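# Move the white-capped square bottle from fridge to workbench

## Task

Remove the square bottle that has a white cap from the refrigerator (its left door is already latched open) and set it upright on the workbench, leaving everything else in the refrigerator undisturbed. The robot must not topple or be left leaning, or the attempt fails.

## Robot and tools

ROBOT. A LinearBot: a base that can drive in any direction, carrying a column about 1.7 m high. A carriage rides up and down the column (lift_m, 0 to 1 m). On it sit two identical six-joint arms, left and right, each ending in a two-finger gripper. The arm bases stand roughly 0.57 m + lift_m above the floor, and some carriage parts hang about 0.15 m lower. A hand reaches about 0.78 m from its shoulder but only about 0.38 m below its arm base. The hand is about 0.16 m long and 0.1 m wide (0.14 m open), and its fingertips taper to about 5 mm thick. Parked arm joints 1-6: 0, 0.05, 0.05, 1.45, 0, 0. Cameras: carriage_camera (fixed, facing forward, tilted about 20 degrees down), left_wrist_camera and right_wrist_camera (looking past the fingertips). All images are 672x504.

FRAMES. Base frame: origin on the floor below the base centre, x forward, y left, z up, metres. left_hand and right_hand report, in this frame, the point between that hand's finger pads, plus quat_wxyz; the hand's z axis runs along the fingers and they open along its y axis. base_odometry is in the frame the base had at the scene's start. It counts wheel turns only, so slip counts as travel, and heading (rad, positive left, -3.142 to 3.142) can drift a degree or two.

TOOL move. Runs one action and returns the state plus images. Optional keys:
- base: exactly one relative offset from where the base last reported itself. translate_m (-2 to 2, forward positive), strafe_m (-2 to 2, left positive) or rotate_rad (-6.3 to 6.3, counter-clockwise positive).
- joints: absolute targets by name. lift_m 0 to 1. For each arm (left_/right_): joint1_rad -2.617 to 3.054 (swing about vertical, 0 forward, positive left). joint2_rad 0 to 3.141 (shoulder; 0 upper arm back and level, 1.57 upright, 3.14 forward level). joint3_rad 0 to 3.141 (elbow; 0 folded, 3.14 straight). joint4_rad -1.57 to 1.57 (wrist pitch, positive lifts the fingertips). joint5_rad -1.57 to 1.57 (wrist yaw, positive turns the tips right, opposite to joint1). joint6_rad -2.094 to 2.094 (roll about the fingers, positive clockwise seen from the forearm). gripper_m 0 to 0.093 (pad gap in metres). Joints left out keep their earlier target and may still be pushing toward it.
- speeds: per-action top speeds. translate_m and strafe_m 0.02-0.5 m/s, rotate_rad 0.05-1.57 rad/s, lift_m 0.08-0.25 m/s. The maxima are the defaults.
- min_time_s: 0.1-8 s, the minimum duration of each arm and gripper motion. Using it keeps hand paths straighter.
- cameras: list of camera names or "all"; [] means no images.
An unknown key makes a call invalid; an out-of-range value gets it refused. After a refusal, or a stop that interrupts it, later move/wait/finished_scene calls in that same reply are skipped. No action exceeds 15 s, and a base drive times out after 14 s.

TOOL wait: seconds 0 to 10, plus cameras. It commands nothing and returns the state and images.
TOOL zoom_image: camera plus region [x0, y0, x1, y1] in pixels of that camera's latest image (top-left origin, at most 504x504). It gives a finer view.
TOOL read_manual: section "licences"; this only returns licence text.
TOOL finished_scene: scene = current scene number. It ends the scene for good, so the bottle must already be standing on the bench without the robot's help.

RESULT LINES. The move line reads "done", or else the worst status word. base_status and joint_status per motion:
- done: for the base, the wheels turned the commanded amount, even if they slipped.
- off_target: came to rest short of the target and may still push.
- contact_stop / time_out: the target is dropped and the motion holds where it stopped.
- not_followed: a self-collision check held back an arm's targets; the gripper still acts.
- limit_stop_at_motor_heat: an arm faulted from heat; resend its target afterwards.
Also in results: on_its_own (what the robot did unasked; "held at" is a target, not a reading); joint_positions; motor_effort in % with the peak in brackets (errors up to about half the reading); joint torques (joints 1-3 wrap at ±28 N m); the pictures order; MOTOR HOT; OVER-TEMPERATURE FAULT.

GRIPPER. Gripping a hard object reads up to about 5 mm under its width. Closing on nothing reads 0-0.002. For a firm grip, target about 5 mm below the first-touch reading. To release, command well above the reading.

ACCURACY. Reported hand positions can be off, usually too high at long reach. A level hand droops 7-25 cm under 1 kg, and small joint commands may not move at all. Camera calibration (K, distortion, T_world_to_cam in the base frame) is approximate and worse for the wrist cameras.

AVOID.
- Tipping: the robot cannot get up again. Risk is highest with the carriage high, the arms extended or loaded, while pushing or pulling, or on sudden stops. Only the images show a lean.
- Reversing under a table edge until the column strikes it.
- Arms hitting or pressing each other; a hard press ends the scene.
- Arms pushing on things: they have no contact stop and spring forward once freed. The base stops on wheel force but ignores the arms.
- Dropping the bottle, releasing it while it moves, slamming, or knocking over other refrigerator items.
- Heat: an arm held out (especially loaded) heats up even while the session is thinking, and at 100 °C it goes limp. Park arms when MOTOR HOT appears.

RECOVERY.
- If a drive gets stuck, back off about 0.2 m along the way you came.
- A carriage resting on something usually frees when the lift rises.
- If the lift effort keeps dropping during a descent, a hand or its load is resting on something.
- If both arms are held back, send one arm its current readings with joint1 turned away first, then the other arm in a later action.

The simulation keeps running between replies, holding the last command.

Each tool is called after "Request:" by a JSON object that holds its "api" and its "payload", one argument or row to a line.

## Session

Request:
{"api": "move", "payload": {

}}

Scene clock: 0.00 s.
Joint torques (N m): no reading
base_odometry: x=+0.000 y=+0.000 heading=+0.000
base_status: not commanded
joint_positions: lift_m=+0.300 left_joint1_rad=-0.009 left_joint2_rad=+0.041 left_joint3_rad=+0.063 left_joint4_rad=+1.426 left_joint5_rad=-0.048 left_joint6_rad=+0.016 left_gripper_m=+0.09396 right_joint1_rad=-0.005 right_joint2_rad=+0.049 right_joint3_rad=+0.049 right_joint4_rad=+1.428 right_joint5_rad=-0.037 right_joint6_rad=+0.004 right_gripper_m=+0.09396
joint_status: not commanded
motor_effort: lift_m=+24 drive_wheels=+0
left_hand: x=+0.2631 y=+0.3097 z=+1.2857 quat_wxyz=(+0.998, -0.023, +0.062, +0.005) (m; base frame)
right_hand: x=+0.2693 y=-0.2956 z=+1.2820 quat_wxyz=(+0.997, -0.018, +0.072, +0.000) (m; base frame)
pictures: carriage_camera, left_wrist_camera, right_wrist_camera

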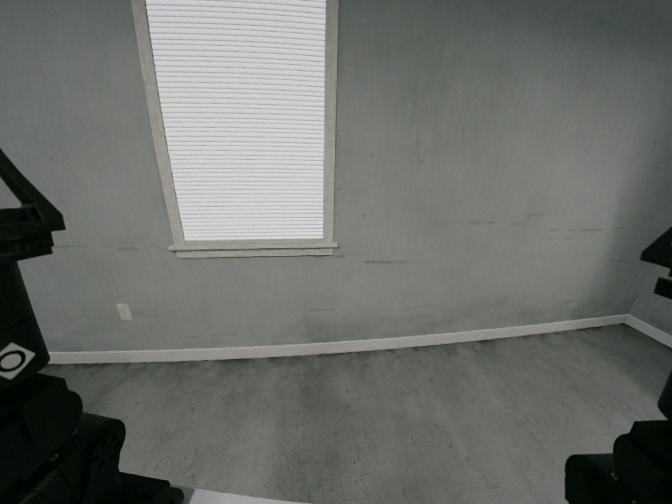

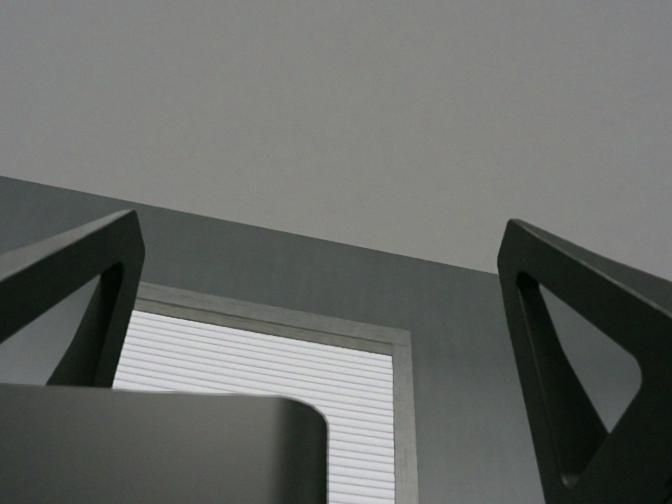

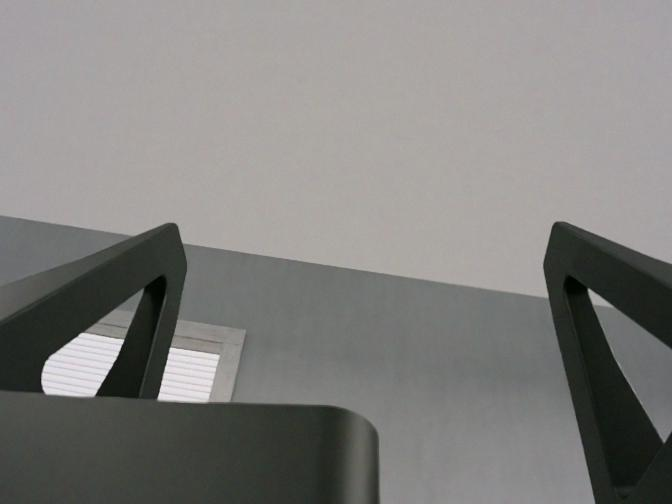

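Request:
{"api": "move", "payload": {
  "base": {"rotate_rad": 1.57},
  "cameras": ["carriage_camera"]
}}

Request:
{"api": "move", "payload": {
  "base": {"rotate_rad": 1.57},
  "cameras": ["carriage_camera"]
}}

Scene clock: 10.17 s.
Joint torques (N m): left_arm=[0.34 3.9 4.81 -0.07 0 0.01] | right_arm=[0.05 3.15 6.15 -0.15 0 -0.15]
move: done
base_odometry: x=+0.000 y=+0.000 heading=+1.570
base_status: done
joint_positions: lift_m=+0.300 left_joint1_rad=-0.009 left_joint2_rad=+0.041 left_joint3_rad=+0.063 left_joint4_rad=+1.424 left_joint5_rad=-0.048 left_joint6_rad=+0.016 left_gripper_m=+0.09397 right_joint1_rad=-0.005 right_joint2_rad=+0.049 right_joint3_rad=+0.049 right_joint4_rad=+1.426 right_joint5_rad=-0.037 right_joint6_rad=+0.004 right_gripper_m=+0.09397
joint_status: not commanded
motor_effort: lift_m=+24(24) drive_wheels=+3(12)
left_hand: x=+0.2634 y=+0.3097 z=+1.2857 quat_wxyz=(+0.998, -0.023, +0.063, +0.005) (m; base frame)
right_hand: x=+0.2700 y=-0.2956 z=+1.2819 quat_wxyz=(+0.997, -0.018, +0.073, +0.000) (m; base frame)
pictures: carriage_camera

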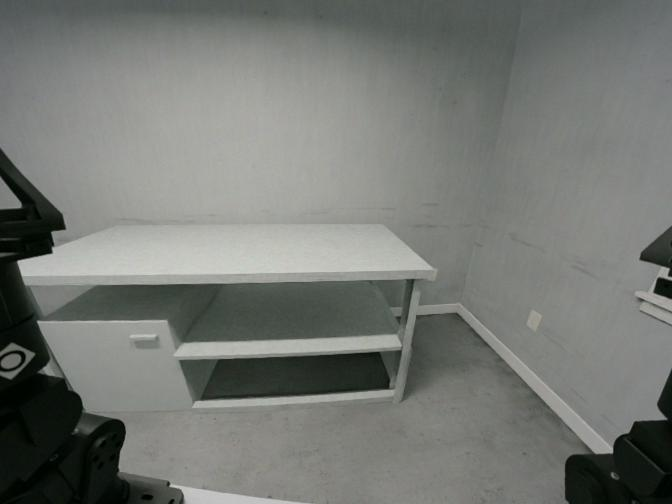

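Scene clock: 13.27 s.
Joint torques (N m): left_arm=[0.32 3.89 4.82 -0.07 0 0.01] | right_arm=[0.06 3.15 6.17 -0.14 0 -0.16]
move: done
base_odometry: x=+0.000 y=+0.000 heading=+3.139
base_status: done
joint_positions: lift_m=+0.300 left_joint1_rad=-0.009 left_joint2_rad=+0.041 left_joint3_rad=+0.063 left_joint4_rad=+1.424 left_joint5_rad=-0.048 left_joint6_rad=+0.016 left_gripper_m=+0.09398 right_joint1_rad=-0.005 right_joint2_rad=+0.049 right_joint3_rad=+0.049 right_joint4_rad=+1.425 right_joint5_rad=-0.037 right_joint6_rad=+0.004 right_gripper_m=+0.09398
joint_status: not commanded
motor_effort: lift_m=+24(24) drive_wheels=+5(13)
left_hand: x=+0.2635 y=+0.3097 z=+1.2857 quat_wxyz=(+0.998, -0.023, +0.063, +0.005) (m; base frame)
right_hand: x=+0.2702 y=-0.2956 z=+1.2819 quat_wxyz=(+0.997, -0.018, +0.073, +0.000) (m; base frame)
pictures: carriage_camera

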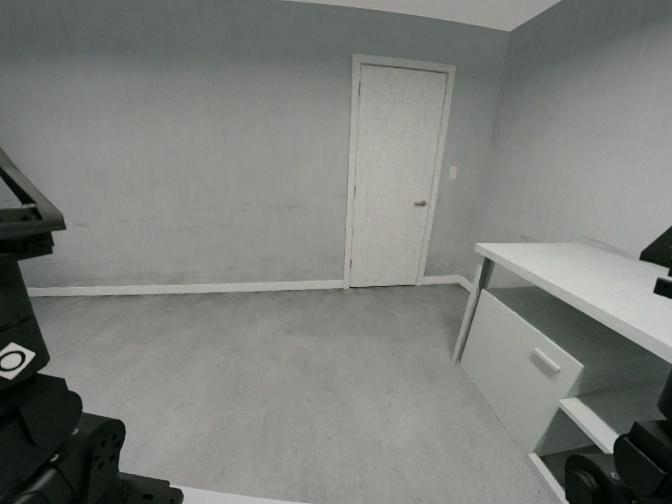

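Request:
{"api": "move", "payload": {
  "base": {"rotate_rad": 1.57},
  "cameras": ["carriage_camera"]
}}

Scene clock: 33.77 s.
Joint torques (N m): left_arm=[0.34 3.86 4.82 -0.06 0 0.01] | right_arm=[0.06 3.17 6.17 -0.13 0.01 -0.15]
move: done
base_odometry: x=+0.000 y=+0.000 heading=-1.574
base_status: done
joint_positions: lift_m=+0.300 left_joint1_rad=-0.009 left_joint2_rad=+0.041 left_joint3_rad=+0.063 left_joint4_rad=+1.424 left_joint5_rad=-0.048 left_joint6_rad=+0.016 left_gripper_m=+0.09398 right_joint1_rad=-0.005 right_joint2_rad=+0.049 right_joint3_rad=+0.049 right_joint4_rad=+1.424 right_joint5_rad=-0.037 right_joint6_rad=+0.004 right_gripper_m=+0.09398
joint_status: not commanded
motor_effort: lift_m=+24(24) drive_wheels=+4(14)
left_hand: x=+0.2636 y=+0.3097 z=+1.2856 quat_wxyz=(+0.998, -0.023, +0.063, +0.005) (m; base frame)
right_hand: x=+0.2703 y=-0.2956 z=+1.2818 quat_wxyz=(+0.997, -0.018, +0.074, +0.001) (m; base frame)
pictures: carriage_camera

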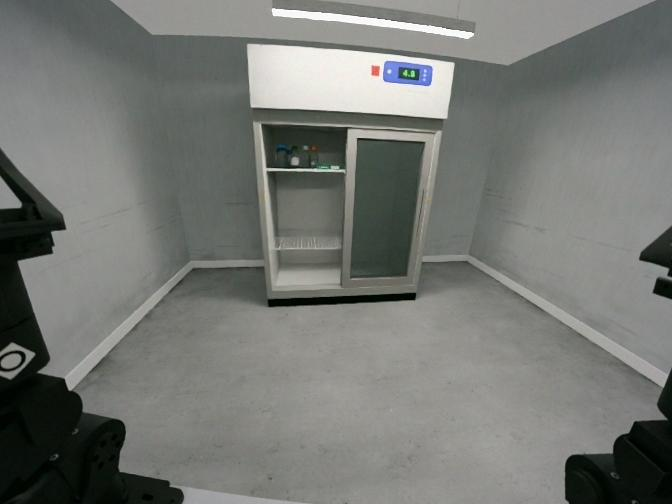

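Request:
{"api": "zoom_image", "payload": {
  "camera": "carriage_camera",
  "region": [230, 100, 390, 220]
}}

Scaled by 3.150 from the camera's 672x504 image, which has a finer 960x720 frame.

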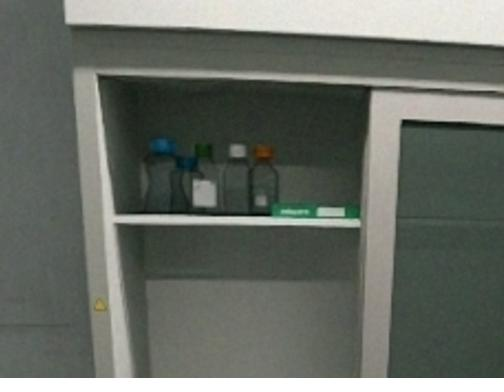

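Request:
{"api": "move", "payload": {
  "base": {"rotate_rad": 0.13},
  "joints": {"lift_m": 0.5},
  "cameras": []
}}

Request:
{"api": "move", "payload": {
  "base": {"translate_m": 1.1},
  "cameras": ["carriage_camera"]
}}

Scene clock: 150.73 s.
Joint torques (N m): left_arm=[0.31 3.89 4.78 -0.05 0 0.01] | right_arm=[0.06 3.17 6.15 -0.15 0 -0.15]
move: done
base_odometry: x=+0.000 y=+0.000 heading=-1.444
base_status: done
joint_positions: lift_m=+0.500 left_joint1_rad=-0.009 left_joint2_rad=+0.041 left_joint3_rad=+0.063 left_joint4_rad=+1.424 left_joint5_rad=-0.048 left_joint6_rad=+0.016 left_gripper_m=+0.09398 right_joint1_rad=-0.005 right_joint2_rad=+0.049 right_joint3_rad=+0.049 right_joint4_rad=+1.426 right_joint5_rad=-0.037 right_joint6_rad=+0.004 right_gripper_m=+0.09398
joint_status: all done
motor_effort: lift_m=+26(32) drive_wheels=+5(9)
left_hand: x=+0.2636 y=+0.3097 z=+1.4855 quat_wxyz=(+0.998, -0.023, +0.063, +0.005) (m; base frame)
right_hand: x=+0.2700 y=-0.2956 z=+1.4817 quat_wxyz=(+0.997, -0.018, +0.073, +0.000) (m; base frame)
pictures: none
No camera images: "cameras" was empty.

Scene clock: 155.30 s.
Joint torques (N m): left_arm=[0.35 3.97 4.82 -0.05 0 0] | right_arm=[0.06 3.11 6.12 -0.16 0.01 -0.15]
move: done
base_odometry: x=+0.140 y=-1.091 heading=-1.444
base_status: done
joint_positions: lift_m=+0.500 left_joint1_rad=-0.009 left_joint2_rad=+0.041 left_joint3_rad=+0.063 left_joint4_rad=+1.423 left_joint5_rad=-0.048 left_joint6_rad=+0.016 left_gripper_m=+0.09398 right_joint1_rad=-0.005 right_joint2_rad=+0.049 right_joint3_rad=+0.049 right_joint4_rad=+1.426 right_joint5_rad=-0.037 right_joint6_rad=+0.004 right_gripper_m=+0.09398
joint_status: not commanded
motor_effort: lift_m=+26(26) drive_wheels=-5(19)
left_hand: x=+0.2637 y=+0.3097 z=+1.4855 quat_wxyz=(+0.998, -0.023, +0.063, +0.005) (m; base frame)
right_hand: x=+0.2700 y=-0.2956 z=+1.4817 quat_wxyz=(+0.997, -0.018, +0.073, +0.000) (m; base frame)
pictures: carriage_camera
camera_calibration:
carriage_camera: T_world_to_cam=[[0.0454457, -0.998547, 0.0289474, -0.0450971], [-0.353787, -0.0431872, -0.934329, 1.41556], [0.934221, 0.03222, -0.355235, 0.407626], [0, 0, 0, 1]] pos_world=[0.122044, 0.00296896, 1.46871]

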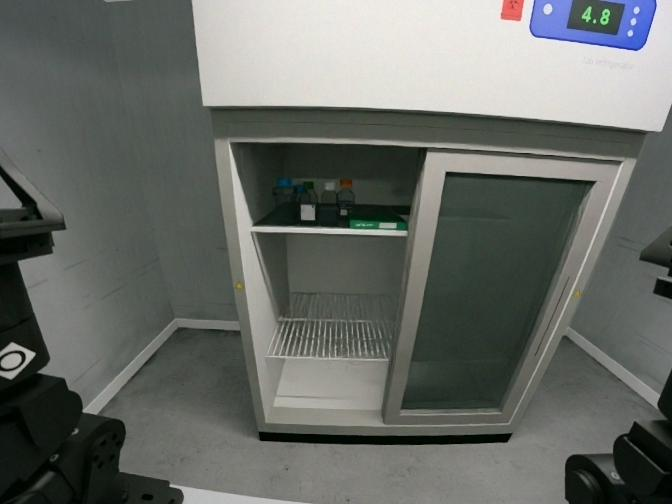

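Request:
{"api": "zoom_image", "payload": {
  "camera": "carriage_camera",
  "region": [240, 160, 440, 260]
}}

Scaled by 2.520 from the camera's 672x504 image, which has a finer 960x720 frame.

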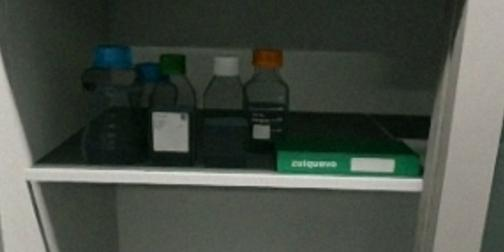

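Request:
{"api": "move", "payload": {
  "base": {"strafe_m": -0.24},
  "joints": {"lift_m": 0.565, "left_joint1_rad": 0, "left_joint2_rad": 1.2, "left_joint3_rad": 0.6, "left_joint4_rad": 0.6, "left_joint5_rad": 0, "left_joint6_rad": 0, "left_gripper_m": 0.093},
  "min_time_s": 1.5,
  "cameras": ["carriage_camera", "left_wrist_camera"]
}}

Scene clock: 236.43 s.
Joint torques (N m): left_arm=[0.88 -4.03 8.59 2.21 0.05 -0.09] | right_arm=[0.01 3.15 6.17 -0.15 0 -0.15]
move: done
base_odometry: x=-0.098 y=-1.122 heading=-1.443
base_status: done
joint_positions: lift_m=+0.565 left_joint1_rad=-0.006 left_joint2_rad=+1.197 left_joint3_rad=+0.568 left_joint4_rad=+0.607 left_joint5_rad=-0.008 left_joint6_rad=+0.009 left_gripper_m=+0.09315 right_joint1_rad=-0.004 right_joint2_rad=+0.049 right_joint3_rad=+0.049 right_joint4_rad=+1.426 right_joint5_rad=-0.037 right_joint6_rad=+0.004 right_gripper_m=+0.09398
joint_status: all done
motor_effort: lift_m=+26(31) drive_wheels=+3(13)
left_hand: x=+0.6357 y=+0.3006 z=+1.3753 quat_wxyz=(+0.699, +0.003, +0.715, +0.004) (m; base frame)
right_hand: x=+0.2699 y=-0.2955 z=+1.5467 quat_wxyz=(+0.997, -0.018, +0.073, +0.001) (m; base frame)
pictures: carriage_camera, left_wrist_camera
camera_calibration:
carriage_camera: T_world_to_cam=[[0.0454457, -0.998547, 0.0289474, -0.0469782], [-0.353787, -0.0431872, -0.934329, 1.47628], [0.934221, 0.03222, -0.355235, 0.430709], [0, 0, 0, 1]] pos_world=[0.122044, 0.00296896, 1.53369]
left_wrist_camera: T_world_to_cam=[[0.00746433, -0.999718, 0.0225256, 0.263546], [-0.624279, -0.022256, -0.780885, 1.47687], [0.781166, -0.00823345, -0.624269, 0.487777], [0, 0, 0, 1]] pos_world=[0.538976, 0.300357, 1.45183]

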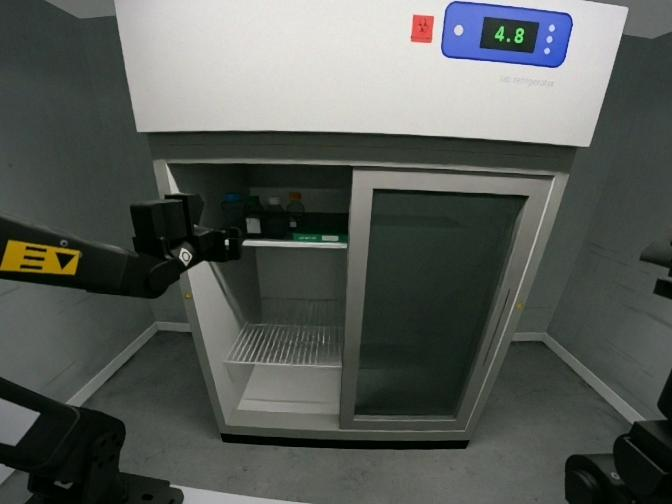

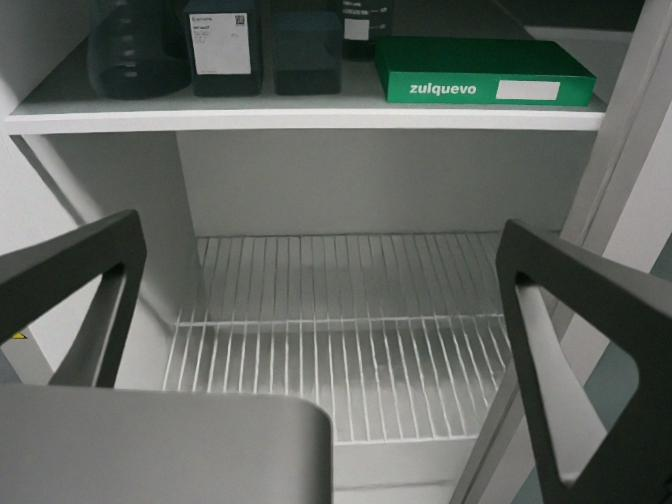

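Request:
{"api": "zoom_image", "payload": {
  "camera": "carriage_camera",
  "region": [200, 180, 360, 260]
}}

Scaled by 3.150 from the camera's 672x504 image, which has a finer 960x720 frame.

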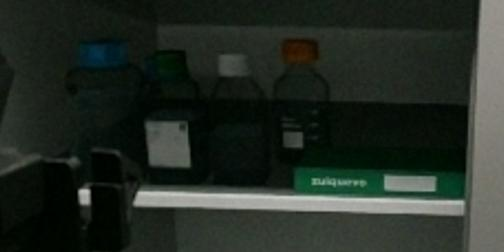

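Request:
{"api": "move", "payload": {
  "base": {"translate_m": 0.31},
  "joints": {"lift_m": 0.575},
  "speeds": {"translate_m": 0.25},
  "cameras": []
}}

Request:
{"api": "move", "payload": {
  "base": {"strafe_m": 0.022},
  "cameras": ["carriage_camera", "left_wrist_camera"]
}}

Scene clock: 285.83 s.
Joint torques (N m): left_arm=[0.85 -4.12 7.76 2.28 0.05 -0.1] | right_arm=[-0.01 3.15 6.15 -0.16 0.01 -0.15]
move: done
base_odometry: x=-0.059 y=-1.429 heading=-1.444
base_status: done
joint_positions: lift_m=+0.575 left_joint1_rad=-0.006 left_joint2_rad=+1.198 left_joint3_rad=+0.576 left_joint4_rad=+0.601 left_joint5_rad=-0.008 left_joint6_rad=+0.009 left_gripper_m=+0.09315 right_joint1_rad=-0.004 right_joint2_rad=+0.049 right_joint3_rad=+0.049 right_joint4_rad=+1.426 right_joint5_rad=-0.037 right_joint6_rad=+0.004 right_gripper_m=+0.09398
joint_status: all done
motor_effort: lift_m=+25(31) drive_wheels=+4(14)
left_hand: x=+0.6366 y=+0.3006 z=+1.3877 quat_wxyz=(+0.700, +0.003, +0.714, +0.004) (m; base frame)
right_hand: x=+0.2699 y=-0.2955 z=+1.5568 quat_wxyz=(+0.997, -0.018, +0.073, +0.001) (m; base frame)
pictures: none
No camera images: "cameras" was empty.

Scene clock: 287.03 s.
Joint torques (N m): left_arm=[0.65 -4.11 7.88 2.27 0.04 -0.09] | right_arm=[0.1 3.17 6.16 -0.16 0 -0.15]
move: done
base_odometry: x=-0.037 y=-1.427 heading=-1.444
base_status: done
joint_positions: lift_m=+0.575 left_joint1_rad=-0.003 left_joint2_rad=+1.198 left_joint3_rad=+0.576 left_joint4_rad=+0.601 left_joint5_rad=-0.007 left_joint6_rad=+0.009 left_gripper_m=+0.09315 right_joint1_rad=-0.005 right_joint2_rad=+0.049 right_joint3_rad=+0.049 right_joint4_rad=+1.426 right_joint5_rad=-0.037 right_joint6_rad=+0.004 right_gripper_m=+0.09398
joint_status: not commanded
motor_effort: lift_m=+25(25) drive_wheels=+2(8)
left_hand: x=+0.6366 y=+0.3016 z=+1.3877 quat_wxyz=(+0.700, +0.002, +0.714, +0.004) (m; base frame)
right_hand: x=+0.2699 y=-0.2956 z=+1.5568 quat_wxyz=(+0.997, -0.018, +0.073, +0.000) (m; base frame)
pictures: carriage_camera, left_wrist_camera
camera_calibration:
carriage_camera: T_world_to_cam=[[0.0454457, -0.998547, 0.0289474, -0.0472697], [-0.353787, -0.0431872, -0.934329, 1.48569], [0.934221, 0.03222, -0.355235, 0.434287], [0, 0, 0, 1]] pos_world=[0.122044, 0.00296896, 1.54376]
left_wrist_camera: T_world_to_cam=[[0.00933605, -0.999693, 0.0229481, 0.262416], [-0.622743, -0.0237682, -0.782065, 1.48826], [0.78237, -0.00698938, -0.622774, 0.491587], [0, 0, 0, 1]] pos_world=[0.539753, 0.301144, 1.46405]

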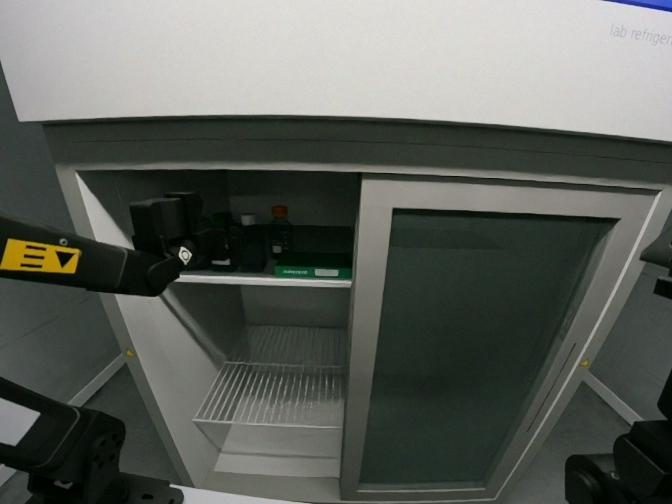

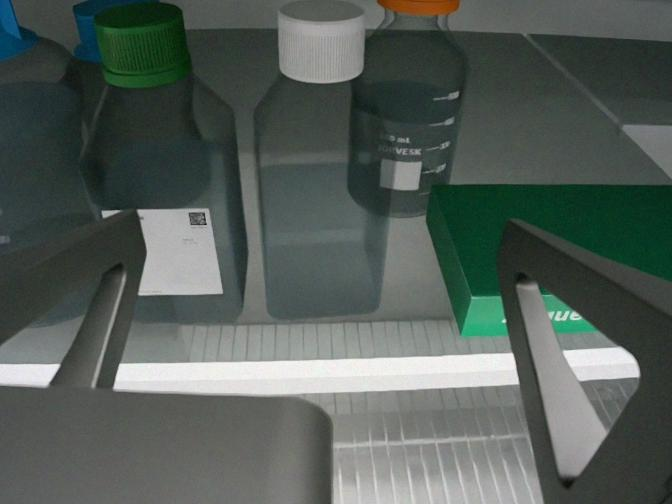

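Request:
{"api": "move", "payload": {
  "joints": {"left_joint2_rad": 1.871, "left_joint3_rad": 1.205, "left_joint4_rad": 0.685, "left_gripper_m": 0.078},
  "min_time_s": 3,
  "cameras": ["carriage_camera", "left_wrist_camera"]
}}

Scene clock: 346.67 s.
Joint torques (N m): left_arm=[0.62 -9.55 8.36 2.41 0.04 -0.09] | right_arm=[0.05 3.17 6.17 -0.15 0.01 -0.15]
move: done
base_odometry: x=-0.037 y=-1.427 heading=-1.444
base_status: not commanded
joint_positions: lift_m=+0.575 left_joint1_rad=-0.003 left_joint2_rad=+1.862 left_joint3_rad=+1.173 left_joint4_rad=+0.670 left_joint5_rad=-0.007 left_joint6_rad=+0.009 left_gripper_m=+0.07814 right_joint1_rad=-0.005 right_joint2_rad=+0.049 right_joint3_rad=+0.049 right_joint4_rad=+1.426 right_joint5_rad=-0.037 right_joint6_rad=+0.004 right_gripper_m=+0.09398
joint_status: all done
motor_effort: lift_m=+25(25) drive_wheels=+1(6)
left_hand: x=+0.8018 y=+0.3010 z=+1.3798 quat_wxyz=(+0.701, +0.002, +0.713, +0.004) (m; base frame)
right_hand: x=+0.2699 y=-0.2956 z=+1.5568 quat_wxyz=(+0.997, -0.018, +0.073, +0.000) (m; base frame)
pictures: carriage_camera, left_wrist_camera
camera_calibration:
carriage_camera: T_world_to_cam=[[0.0454457, -0.998547, 0.0289474, -0.0472697], [-0.353787, -0.0431872, -0.934329, 1.48569], [0.934221, 0.03222, -0.355235, 0.434287], [0, 0, 0, 1]] pos_world=[0.122044, 0.00296896, 1.54376]
left_wrist_camera: T_world_to_cam=[[0.0092835, -0.999693, 0.0229772, 0.260498], [-0.620952, -0.0237742, -0.783488, 1.58549], [0.783794, -0.00699419, -0.620982, 0.353847], [0, 0, 0, 1]] pos_world=[0.704752, 0.300587, 1.45596]

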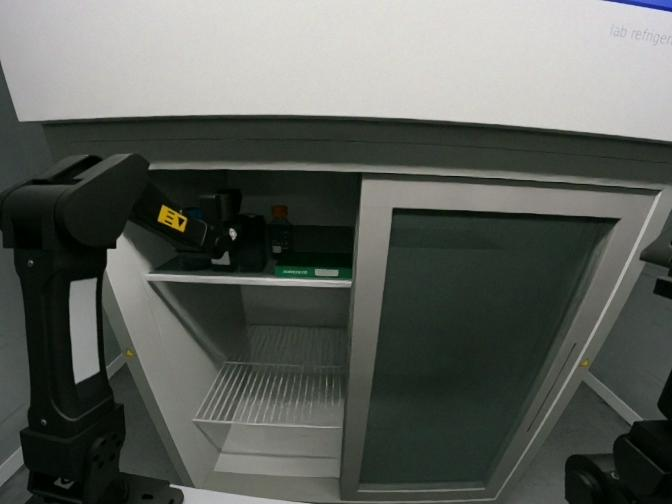

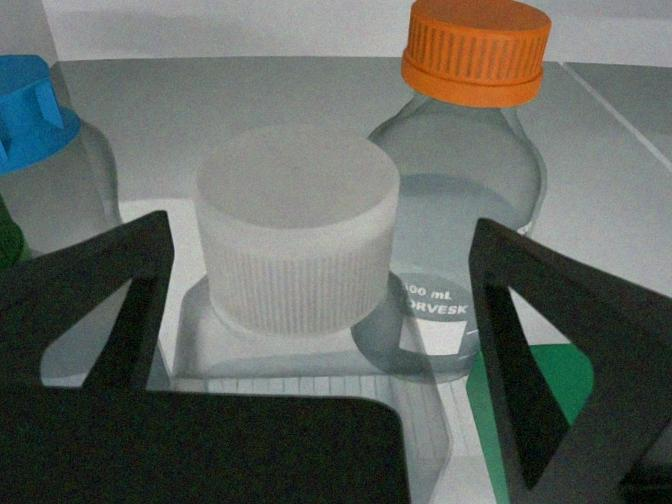

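Request:
{"api": "move", "payload": {
  "joints": {"left_joint1_rad": 0.012},
  "cameras": []
}}

Request:
{"api": "move", "payload": {
  "joints": {"left_gripper_m": 0.036},
  "min_time_s": 2.5,
  "cameras": ["left_wrist_camera"]
}}

Scene clock: 363.03 s.
Joint torques (N m): left_arm=[0.85 -9.55 8.36 2.43 0.04 -0.09] | right_arm=[0.05 3.18 6.16 -0.15 0.01 -0.15]
move: done
base_odometry: x=-0.037 y=-1.427 heading=-1.444
base_status: not commanded
joint_positions: lift_m=+0.575 left_joint1_rad=+0.006 left_joint2_rad=+1.862 left_joint3_rad=+1.173 left_joint4_rad=+0.671 left_joint5_rad=-0.007 left_joint6_rad=+0.009 left_gripper_m=+0.07814 right_joint1_rad=-0.005 right_joint2_rad=+0.049 right_joint3_rad=+0.049 right_joint4_rad=+1.426 right_joint5_rad=-0.037 right_joint6_rad=+0.004 right_gripper_m=+0.09398
joint_status: all done
motor_effort: lift_m=+25(25) drive_wheels=+2(4)
left_hand: x=+0.8018 y=+0.3064 z=+1.3800 quat_wxyz=(+0.701, -0.002, +0.713, +0.008) (m; base frame)
right_hand: x=+0.2699 y=-0.2956 z=+1.5568 quat_wxyz=(+0.997, -0.018, +0.073, +0.000) (m; base frame)
pictures: none
No camera images: "cameras" was empty.

Scene clock: 365.83 s.
Joint torques (N m): left_arm=[0.85 -9.57 8.28 2.3 0.03 0.02] | right_arm=[0.05 3.17 6.17 -0.15 0.01 -0.15]
move: off_target
base_odometry: x=-0.037 y=-1.427 heading=-1.444
base_status: not commanded
joint_positions: lift_m=+0.575 left_joint1_rad=+0.006 left_joint2_rad=+1.862 left_joint3_rad=+1.175 left_joint4_rad=+0.683 left_joint5_rad=-0.006 left_joint6_rad=-0.003 left_gripper_m=+0.04251 right_joint1_rad=-0.005 right_joint2_rad=+0.049 right_joint3_rad=+0.049 right_joint4_rad=+1.426 right_joint5_rad=-0.037 right_joint6_rad=+0.004 right_gripper_m=+0.09398
joint_status: left_gripper_m off_target (ended at +0.04252, target +0.03600)
motor_effort: lift_m=+25(25) drive_wheels=+3(6)
left_hand: x=+0.8019 y=+0.3063 z=+1.3835 quat_wxyz=(+0.706, -0.005, +0.709, +0.003) (m; base frame)
right_hand: x=+0.2699 y=-0.2956 z=+1.5568 quat_wxyz=(+0.997, -0.018, +0.073, +0.000) (m; base frame)
pictures: left_wrist_camera
camera_calibration:
left_wrist_camera: T_world_to_cam=[[0.017783, -0.999243, 0.0345914, 0.242685], [-0.609787, -0.0382567, -0.791642, 1.59532], [0.792366, -0.00701562, -0.610006, 0.333977], [0, 0, 0, 1]] pos_world=[0.703858, 0.305876, 1.45826]

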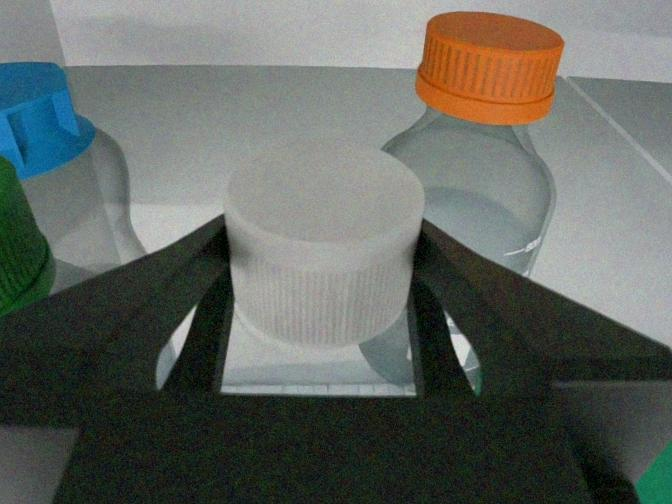

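Request:
{"api": "move", "payload": {
  "joints": {"lift_m": 0.61},
  "speeds": {"lift_m": 0.08},
  "cameras": ["carriage_camera", "left_wrist_camera"]
}}

Scene clock: 375.37 s.
Joint torques (N m): left_arm=[0.81 -11.95 8.17 3.14 0.02 0.03] | right_arm=[0.06 3.15 6.13 -0.15 0 -0.15]
move: done
base_odometry: x=-0.037 y=-1.427 heading=-1.444
base_status: not commanded
joint_positions: lift_m=+0.610 left_joint1_rad=+0.006 left_joint2_rad=+1.887 left_joint3_rad=+1.175 left_joint4_rad=+0.610 left_joint5_rad=-0.006 left_joint6_rad=-0.003 left_gripper_m=+0.04198 right_joint1_rad=-0.005 right_joint2_rad=+0.049 right_joint3_rad=+0.049 right_joint4_rad=+1.426 right_joint5_rad=-0.037 right_joint6_rad=+0.004 right_gripper_m=+0.09398
joint_status: all done
motor_effort: lift_m=+26(30) drive_wheels=+4(5)
left_hand: x=+0.8042 y=+0.3062 z=+1.3865 quat_wxyz=(+0.670, -0.005, +0.742, +0.003) (m; base frame)
right_hand: x=+0.2699 y=-0.2956 z=+1.5916 quat_wxyz=(+0.997, -0.018, +0.073, +0.000) (m; base frame)
pictures: carriage_camera, left_wrist_camera
camera_calibration:
carriage_camera: T_world_to_cam=[[0.0454457, -0.998547, 0.0289474, -0.048279], [-0.353787, -0.0431872, -0.934329, 1.51826], [0.934221, 0.03222, -0.355235, 0.446673], [0, 0, 0, 1]] pos_world=[0.122044, 0.00296896, 1.57863]
left_wrist_camera: T_world_to_cam=[[0.0203933, -0.999222, 0.0337439, 0.241493], [-0.684368, -0.038556, -0.728117, 1.57109], [0.728851, -0.00824451, -0.684622, 0.488903], [0, 0, 0, 1]] pos_world=[0.713942, 0.305911, 1.4705]

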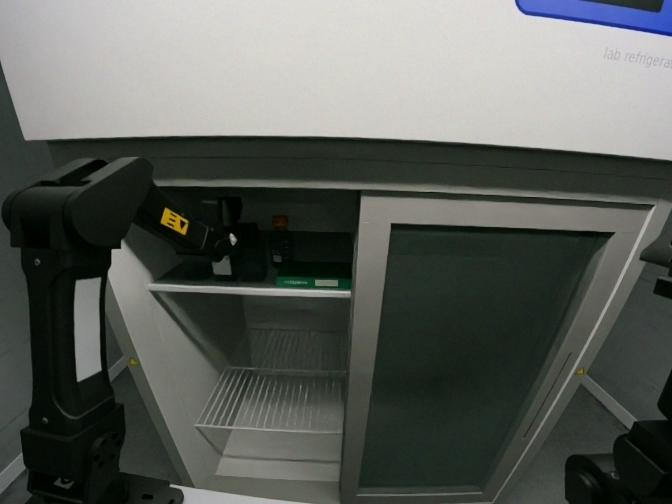

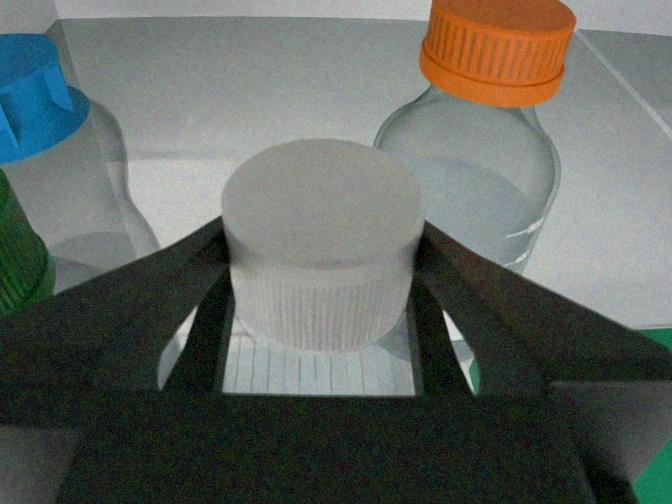

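Request:
{"api": "move", "payload": {
  "joints": {"lift_m": 0.625, "left_joint4_rad": 0.8, "left_joint3_rad": 1.22},
  "speeds": {"lift_m": 0.08},
  "min_time_s": 1,
  "cameras": ["carriage_camera", "left_wrist_camera"]
}}

Scene clock: 387.63 s.
Joint torques (N m): left_arm=[0.81 -12.52 9.32 3.62 0.02 0.03] | right_arm=[0.05 3.17 6.16 -0.15 0 -0.15]
move: off_target
base_odometry: x=-0.037 y=-1.427 heading=-1.444
base_status: not commanded
joint_positions: lift_m=+0.625 left_joint1_rad=+0.006 left_joint2_rad=+1.894 left_joint3_rad=+1.175 left_joint4_rad=+0.684 left_joint5_rad=-0.006 left_joint6_rad=-0.003 left_gripper_m=+0.04197 right_joint1_rad=-0.005 right_joint2_rad=+0.049 right_joint3_rad=+0.049 right_joint4_rad=+1.426 right_joint5_rad=-0.037 right_joint6_rad=+0.004 right_gripper_m=+0.09398
joint_status: left_joint4_rad off_target (ended at +0.684, target +0.800); the others done
motor_effort: lift_m=+26(31) drive_wheels=+2(7)
left_hand: x=+0.8063 y=+0.3062 z=+1.4157 quat_wxyz=(+0.694, -0.005, +0.720, +0.003) (m; base frame)
right_hand: x=+0.2699 y=-0.2956 z=+1.6066 quat_wxyz=(+0.997, -0.018, +0.073, +0.000) (m; base frame)
pictures: carriage_camera, left_wrist_camera
camera_calibration:
carriage_camera: T_world_to_cam=[[0.0454457, -0.998547, 0.0289474, -0.0487134], [-0.353787, -0.0431872, -0.934329, 1.53228], [0.934221, 0.03222, -0.355235, 0.452003], [0, 0, 0, 1]] pos_world=[0.122044, 0.00296896, 1.59364]
left_wrist_camera: T_world_to_cam=[[0.0181239, -0.999236, 0.0346142, 0.241081], [-0.634567, -0.0382495, -0.771921, 1.61551], [0.772655, -0.00797486, -0.634776, 0.401413], [0, 0, 0, 1]] pos_world=[0.710623, 0.30589, 1.49351]

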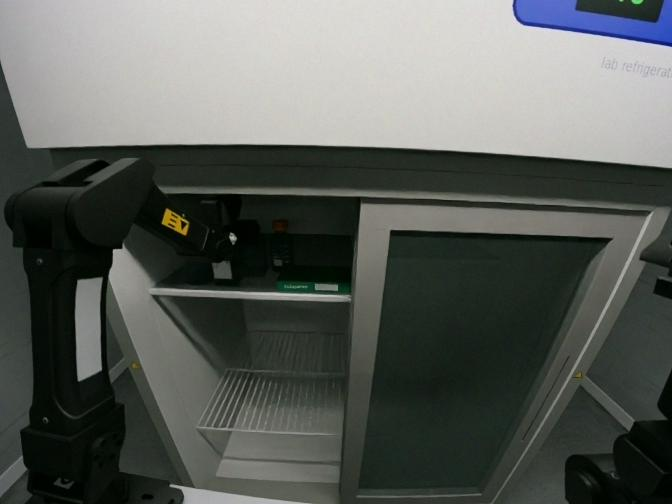

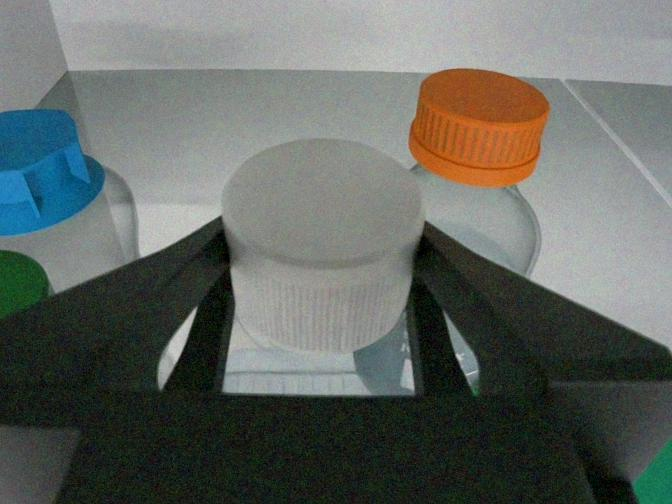

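Request:
{"api": "move", "payload": {
  "base": {"strafe_m": -0.015},
  "joints": {"lift_m": 0.617},
  "speeds": {"strafe_m": 0.05},
  "cameras": []
}}

Request:
{"api": "move", "payload": {
  "base": {"translate_m": -0.5},
  "speeds": {"translate_m": 0.15},
  "cameras": ["carriage_camera", "left_wrist_camera"]
}}

Scene clock: 420.20 s.
Joint torques (N m): left_arm=[0.73 -13.08 9.35 3.54 -0.01 0.03] | right_arm=[0.01 3.17 6.16 -0.16 0 -0.15]
move: done
base_odometry: x=-0.052 y=-1.429 heading=-1.444
base_status: done
joint_positions: lift_m=+0.617 left_joint1_rad=+0.008 left_joint2_rad=+1.900 left_joint3_rad=+1.175 left_joint4_rad=+0.691 left_joint5_rad=-0.002 left_joint6_rad=-0.003 left_gripper_m=+0.04197 right_joint1_rad=-0.005 right_joint2_rad=+0.049 right_joint3_rad=+0.049 right_joint4_rad=+1.426 right_joint5_rad=-0.037 right_joint6_rad=+0.004 right_gripper_m=+0.09398
joint_status: all done
motor_effort: lift_m=+22(23) drive_wheels=-1(8)
left_hand: x=+0.8071 y=+0.3070 z=+1.4065 quat_wxyz=(+0.695, -0.005, +0.719, +0.003) (m; base frame)
right_hand: x=+0.2698 y=-0.2956 z=+1.5992 quat_wxyz=(+0.997, -0.018, +0.073, +0.001) (m; base frame)
pictures: none
No camera images: "cameras" was empty.

Scene clock: 424.50 s.
Joint torques (N m): left_arm=[0.61 -13.07 9.33 3.55 -0.02 0.03] | right_arm=[0.01 3.21 6.24 -0.17 0 -0.15]
move: done
base_odometry: x=-0.115 y=-0.933 heading=-1.444
base_status: done
joint_positions: lift_m=+0.617 left_joint1_rad=+0.008 left_joint2_rad=+1.900 left_joint3_rad=+1.175 left_joint4_rad=+0.692 left_joint5_rad=-0.002 left_joint6_rad=-0.003 left_gripper_m=+0.04197 right_joint1_rad=-0.005 right_joint2_rad=+0.049 right_joint3_rad=+0.049 right_joint4_rad=+1.426 right_joint5_rad=-0.037 right_joint6_rad=+0.004 right_gripper_m=+0.09398
joint_status: not commanded
motor_effort: lift_m=+22(22) drive_wheels=+1(11)
left_hand: x=+0.8071 y=+0.3070 z=+1.4069 quat_wxyz=(+0.695, -0.005, +0.719, +0.003) (m; base frame)
right_hand: x=+0.2698 y=-0.2956 z=+1.5992 quat_wxyz=(+0.997, -0.018, +0.073, +0.001) (m; base frame)
pictures: carriage_camera, left_wrist_camera
camera_calibration:
carriage_camera: T_world_to_cam=[[0.0454457, -0.998547, 0.0289474, -0.0484983], [-0.353787, -0.0431872, -0.934329, 1.52534], [0.934221, 0.03222, -0.355235, 0.449364], [0, 0, 0, 1]] pos_world=[0.122044, 0.00296896, 1.58621]
left_wrist_camera: T_world_to_cam=[[0.0172839, -0.999247, 0.0347443, 0.242661], [-0.632827, -0.0378364, -0.773368, 1.60981], [0.7741, -0.00862029, -0.633004, 0.391768], [0, 0, 0, 1]] pos_world=[0.711271, 0.306765, 1.48454]

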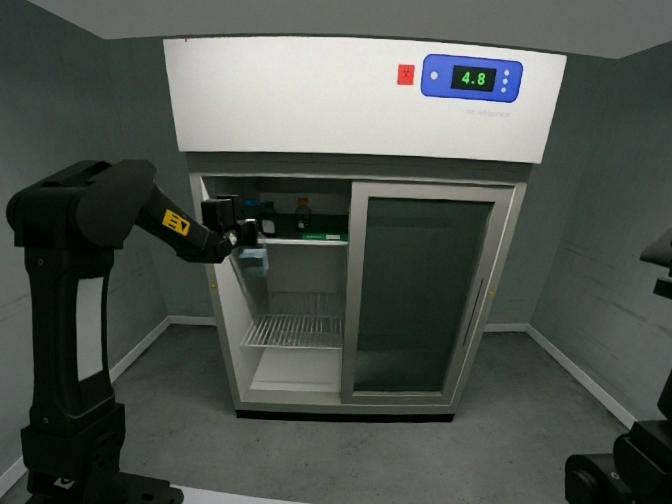

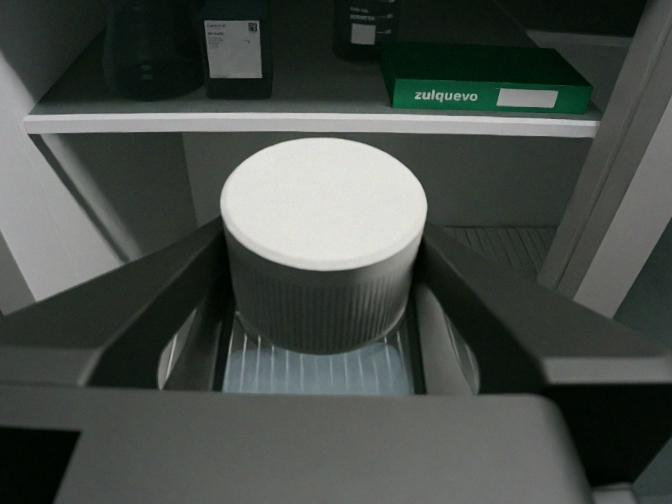

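Request:
{"api": "move", "payload": {
  "base": {"rotate_rad": 3.142},
  "joints": {"lift_m": 0.4, "left_joint2_rad": 1.2, "left_joint3_rad": 0.62, "left_joint4_rad": 0.7},
  "speeds": {"rotate_rad": 0.9, "lift_m": 0.12},
  "min_time_s": 2.5,
  "cameras": []
}}

Request:
{"api": "move", "payload": {
  "base": {"translate_m": 0.95},
  "speeds": {"translate_m": 0.35},
  "cameras": ["carriage_camera", "left_wrist_camera"]
}}

Scene clock: 501.00 s.
Joint torques (N m): left_arm=[0.09 -8.5 6.69 3.42 -0.02 0.03] | right_arm=[-0.03 3.15 6.16 -0.16 0 -0.15]
move: off_target
MOTOR HOT: joint 4 (wrist pitch) of the left arm reports 78 °C; the controller stops that arm at 100 °C. To cool a motor, set the load down, stop pushing, or move to a pose that needs little force.
base_odometry: x=-0.115 y=-0.933 heading=+1.698
base_status: done
joint_positions: lift_m=+0.400 left_joint1_rad=+0.015 left_joint2_rad=+1.245 left_joint3_rad=+0.612 left_joint4_rad=+0.601 left_joint5_rad=-0.002 left_joint6_rad=-0.003 left_gripper_m=+0.04197 right_joint1_rad=-0.005 right_joint2_rad=+0.049 right_joint3_rad=+0.049 right_joint4_rad=+1.427 right_joint5_rad=-0.037 right_joint6_rad=+0.004 right_gripper_m=+0.09400
joint_status: left_joint4_rad off_target (ended at +0.602, target +0.700); the others done
motor_effort: lift_m=+22(23) drive_wheels=+4(12)
left_hand: x=+0.6470 y=+0.3082 z=+1.2119 quat_wxyz=(+0.696, -0.007, +0.718, +0.005) (m; base frame)
right_hand: x=+0.2697 y=-0.2956 z=+1.3822 quat_wxyz=(+0.997, -0.018, +0.072, +0.001) (m; base frame)
pictures: none
No camera images: "cameras" was empty.

Scene clock: 505.50 s.
Joint torques (N m): left_arm=[0.08 -8.31 6.71 3.45 -0.02 0.02] | right_arm=[0.02 3.15 6.12 -0.17 0.01 -0.15]
move: done
MOTOR HOT: still on. Joint 4 (wrist pitch) of the left arm reports 78 °C.
base_odometry: x=-0.236 y=+0.010 heading=+1.699
base_status: done
joint_positions: lift_m=+0.400 left_joint1_rad=+0.015 left_joint2_rad=+1.243 left_joint3_rad=+0.612 left_joint4_rad=+0.599 left_joint5_rad=-0.002 left_joint6_rad=-0.003 left_gripper_m=+0.04197 right_joint1_rad=-0.005 right_joint2_rad=+0.049 right_joint3_rad=+0.049 right_joint4_rad=+1.427 right_joint5_rad=-0.037 right_joint6_rad=+0.004 right_gripper_m=+0.09400
joint_status: not commanded
motor_effort: lift_m=+22(22) drive_wheels=-5(19)
left_hand: x=+0.6467 y=+0.3082 z=+1.2122 quat_wxyz=(+0.696, -0.007, +0.718, +0.005) (m; base frame)
right_hand: x=+0.2695 y=-0.2956 z=+1.3822 quat_wxyz=(+0.997, -0.018, +0.072, +0.001) (m; base frame)
pictures: carriage_camera, left_wrist_camera
camera_calibration:
carriage_camera: T_world_to_cam=[[0.0454457, -0.998547, 0.0289474, -0.0422146], [-0.353787, -0.0431872, -0.934329, 1.32253], [0.934221, 0.03222, -0.355235, 0.372252], [0, 0, 0, 1]] pos_world=[0.122044, 0.00296896, 1.36913]
left_wrist_camera: T_world_to_cam=[[0.0229105, -0.999145, 0.0344074, 0.250134], [-0.630833, -0.0411476, -0.774826, 1.3593], [0.77558, -0.00395365, -0.631237, 0.388124], [0, 0, 0, 1]] pos_world=[0.550738, 0.307387, 1.28961]

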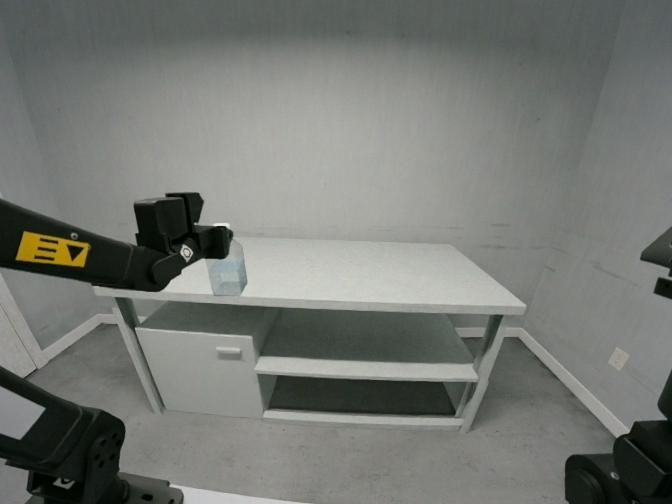

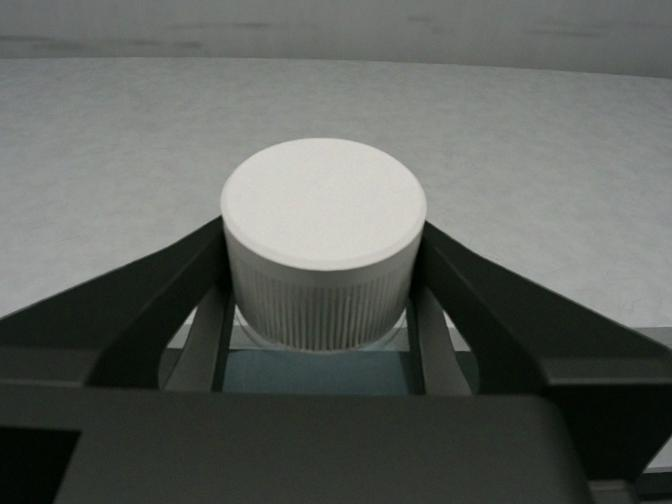

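Request:
{"api": "move", "payload": {
  "base": {"translate_m": 0.46},
  "joints": {"lift_m": 0.25},
  "speeds": {"translate_m": 0.3, "lift_m": 0.12},
  "cameras": ["carriage_camera"]
}}

Scene clock: 546.40 s.
Joint torques (N m): left_arm=[0.05 -7.42 7.25 3.59 -0.01 0.02] | right_arm=[0.01 3.22 6.22 -0.17 0 -0.15]
move: done
MOTOR HOT: still on. Joint 4 (wrist pitch) of the left arm reports 80 °C.
base_odometry: x=-0.295 y=+0.466 heading=+1.699
base_status: done
joint_positions: lift_m=+0.250 left_joint1_rad=+0.015 left_joint2_rad=+1.233 left_joint3_rad=+0.604 left_joint4_rad=+0.589 left_joint5_rad=-0.002 left_joint6_rad=-0.003 left_gripper_m=+0.04197 right_joint1_rad=-0.005 right_joint2_rad=+0.049 right_joint3_rad=+0.049 right_joint4_rad=+1.428 right_joint5_rad=-0.037 right_joint6_rad=+0.004 right_gripper_m=+0.09400
joint_status: all done
motor_effort: lift_m=+22(23) drive_wheels=-4(16)
left_hand: x=+0.6444 y=+0.3082 z=+1.0599 quat_wxyz=(+0.693, -0.007, +0.721, +0.005) (m; base frame)
right_hand: x=+0.2694 y=-0.2956 z=+1.2323 quat_wxyz=(+0.997, -0.018, +0.072, +0.001) (m; base frame)
pictures: carriage_camera
camera_calibration:
carriage_camera: T_world_to_cam=[[0.0454457, -0.998547, 0.0289474, -0.0378743], [-0.353787, -0.0431872, -0.934329, 1.18243], [0.934221, 0.03222, -0.355235, 0.318989], [0, 0, 0, 1]] pos_world=[0.122044, 0.00296896, 1.21919]

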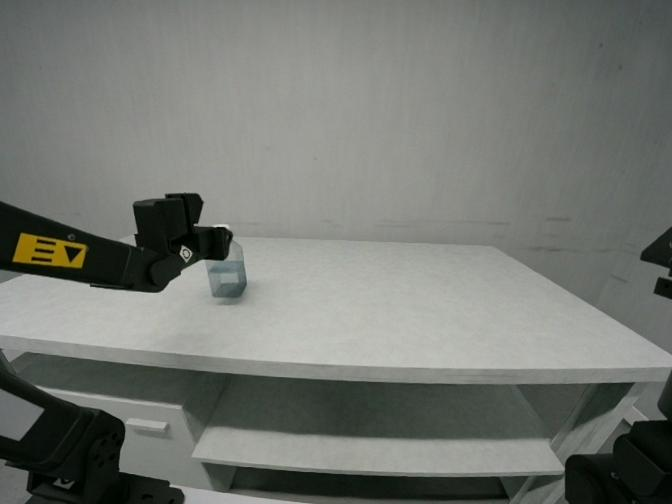

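Request:
{"api": "move", "payload": {
  "joints": {"lift_m": 0.205},
  "speeds": {"lift_m": 0.08},
  "cameras": ["carriage_camera"]
}}

Request:
{"api": "zoom_image", "payload": {
  "camera": "carriage_camera",
  "region": [160, 200, 300, 320]
}}

Scene clock: 561.70 s.
Joint torques (N m): left_arm=[0.09 -6.75 7.24 3.04 -0.02 0.02] | right_arm=[0.02 3.19 6.15 -0.17 0 -0.16]
move: done
MOTOR HOT: still on. Joint 4 (wrist pitch) of the left arm reports 78 °C.
base_odometry: x=-0.295 y=+0.466 heading=+1.699
base_status: not commanded
joint_positions: lift_m=+0.205 left_joint1_rad=+0.015 left_joint2_rad=+1.226 left_joint3_rad=+0.604 left_joint4_rad=+0.633 left_joint5_rad=-0.002 left_joint6_rad=-0.003 left_gripper_m=+0.04197 right_joint1_rad=-0.005 right_joint2_rad=+0.049 right_joint3_rad=+0.049 right_joint4_rad=+1.428 right_joint5_rad=-0.037 right_joint6_rad=+0.004 right_gripper_m=+0.09400
joint_status: all done
on_its_own: left_joint4_rad moved +0.045 toward your old target +0.700
motor_effort: lift_m=+21(22) drive_wheels=-6(9)
left_hand: x=+0.6435 y=+0.3081 z=+1.0286 quat_wxyz=(+0.711, -0.007, +0.703, +0.005) (m; base frame)
right_hand: x=+0.2694 y=-0.2956 z=+1.1873 quat_wxyz=(+0.997, -0.018, +0.072, +0.001) (m; base frame)
pictures: carriage_camera
camera_calibration:
carriage_camera: T_world_to_cam=[[0.0454457, -0.998547, 0.0289474, -0.0365738], [-0.353787, -0.0431872, -0.934329, 1.14046], [0.934221, 0.03222, -0.355235, 0.30303], [0, 0, 0, 1]] pos_world=[0.122044, 0.00296896, 1.17427]

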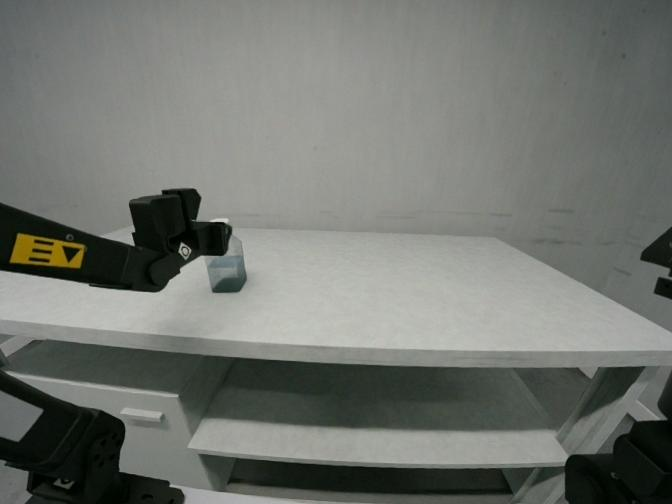

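Scaled by 3.600 from the camera's 672x504 image, which has a finer 960x720 frame.

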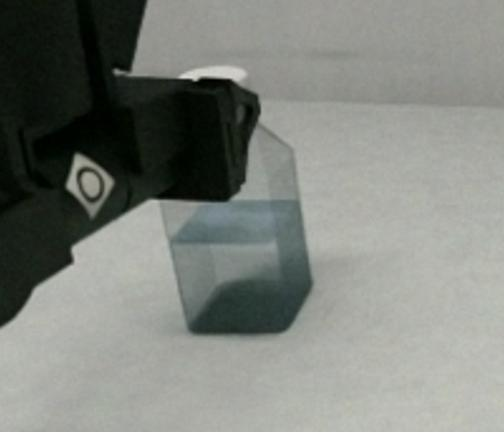

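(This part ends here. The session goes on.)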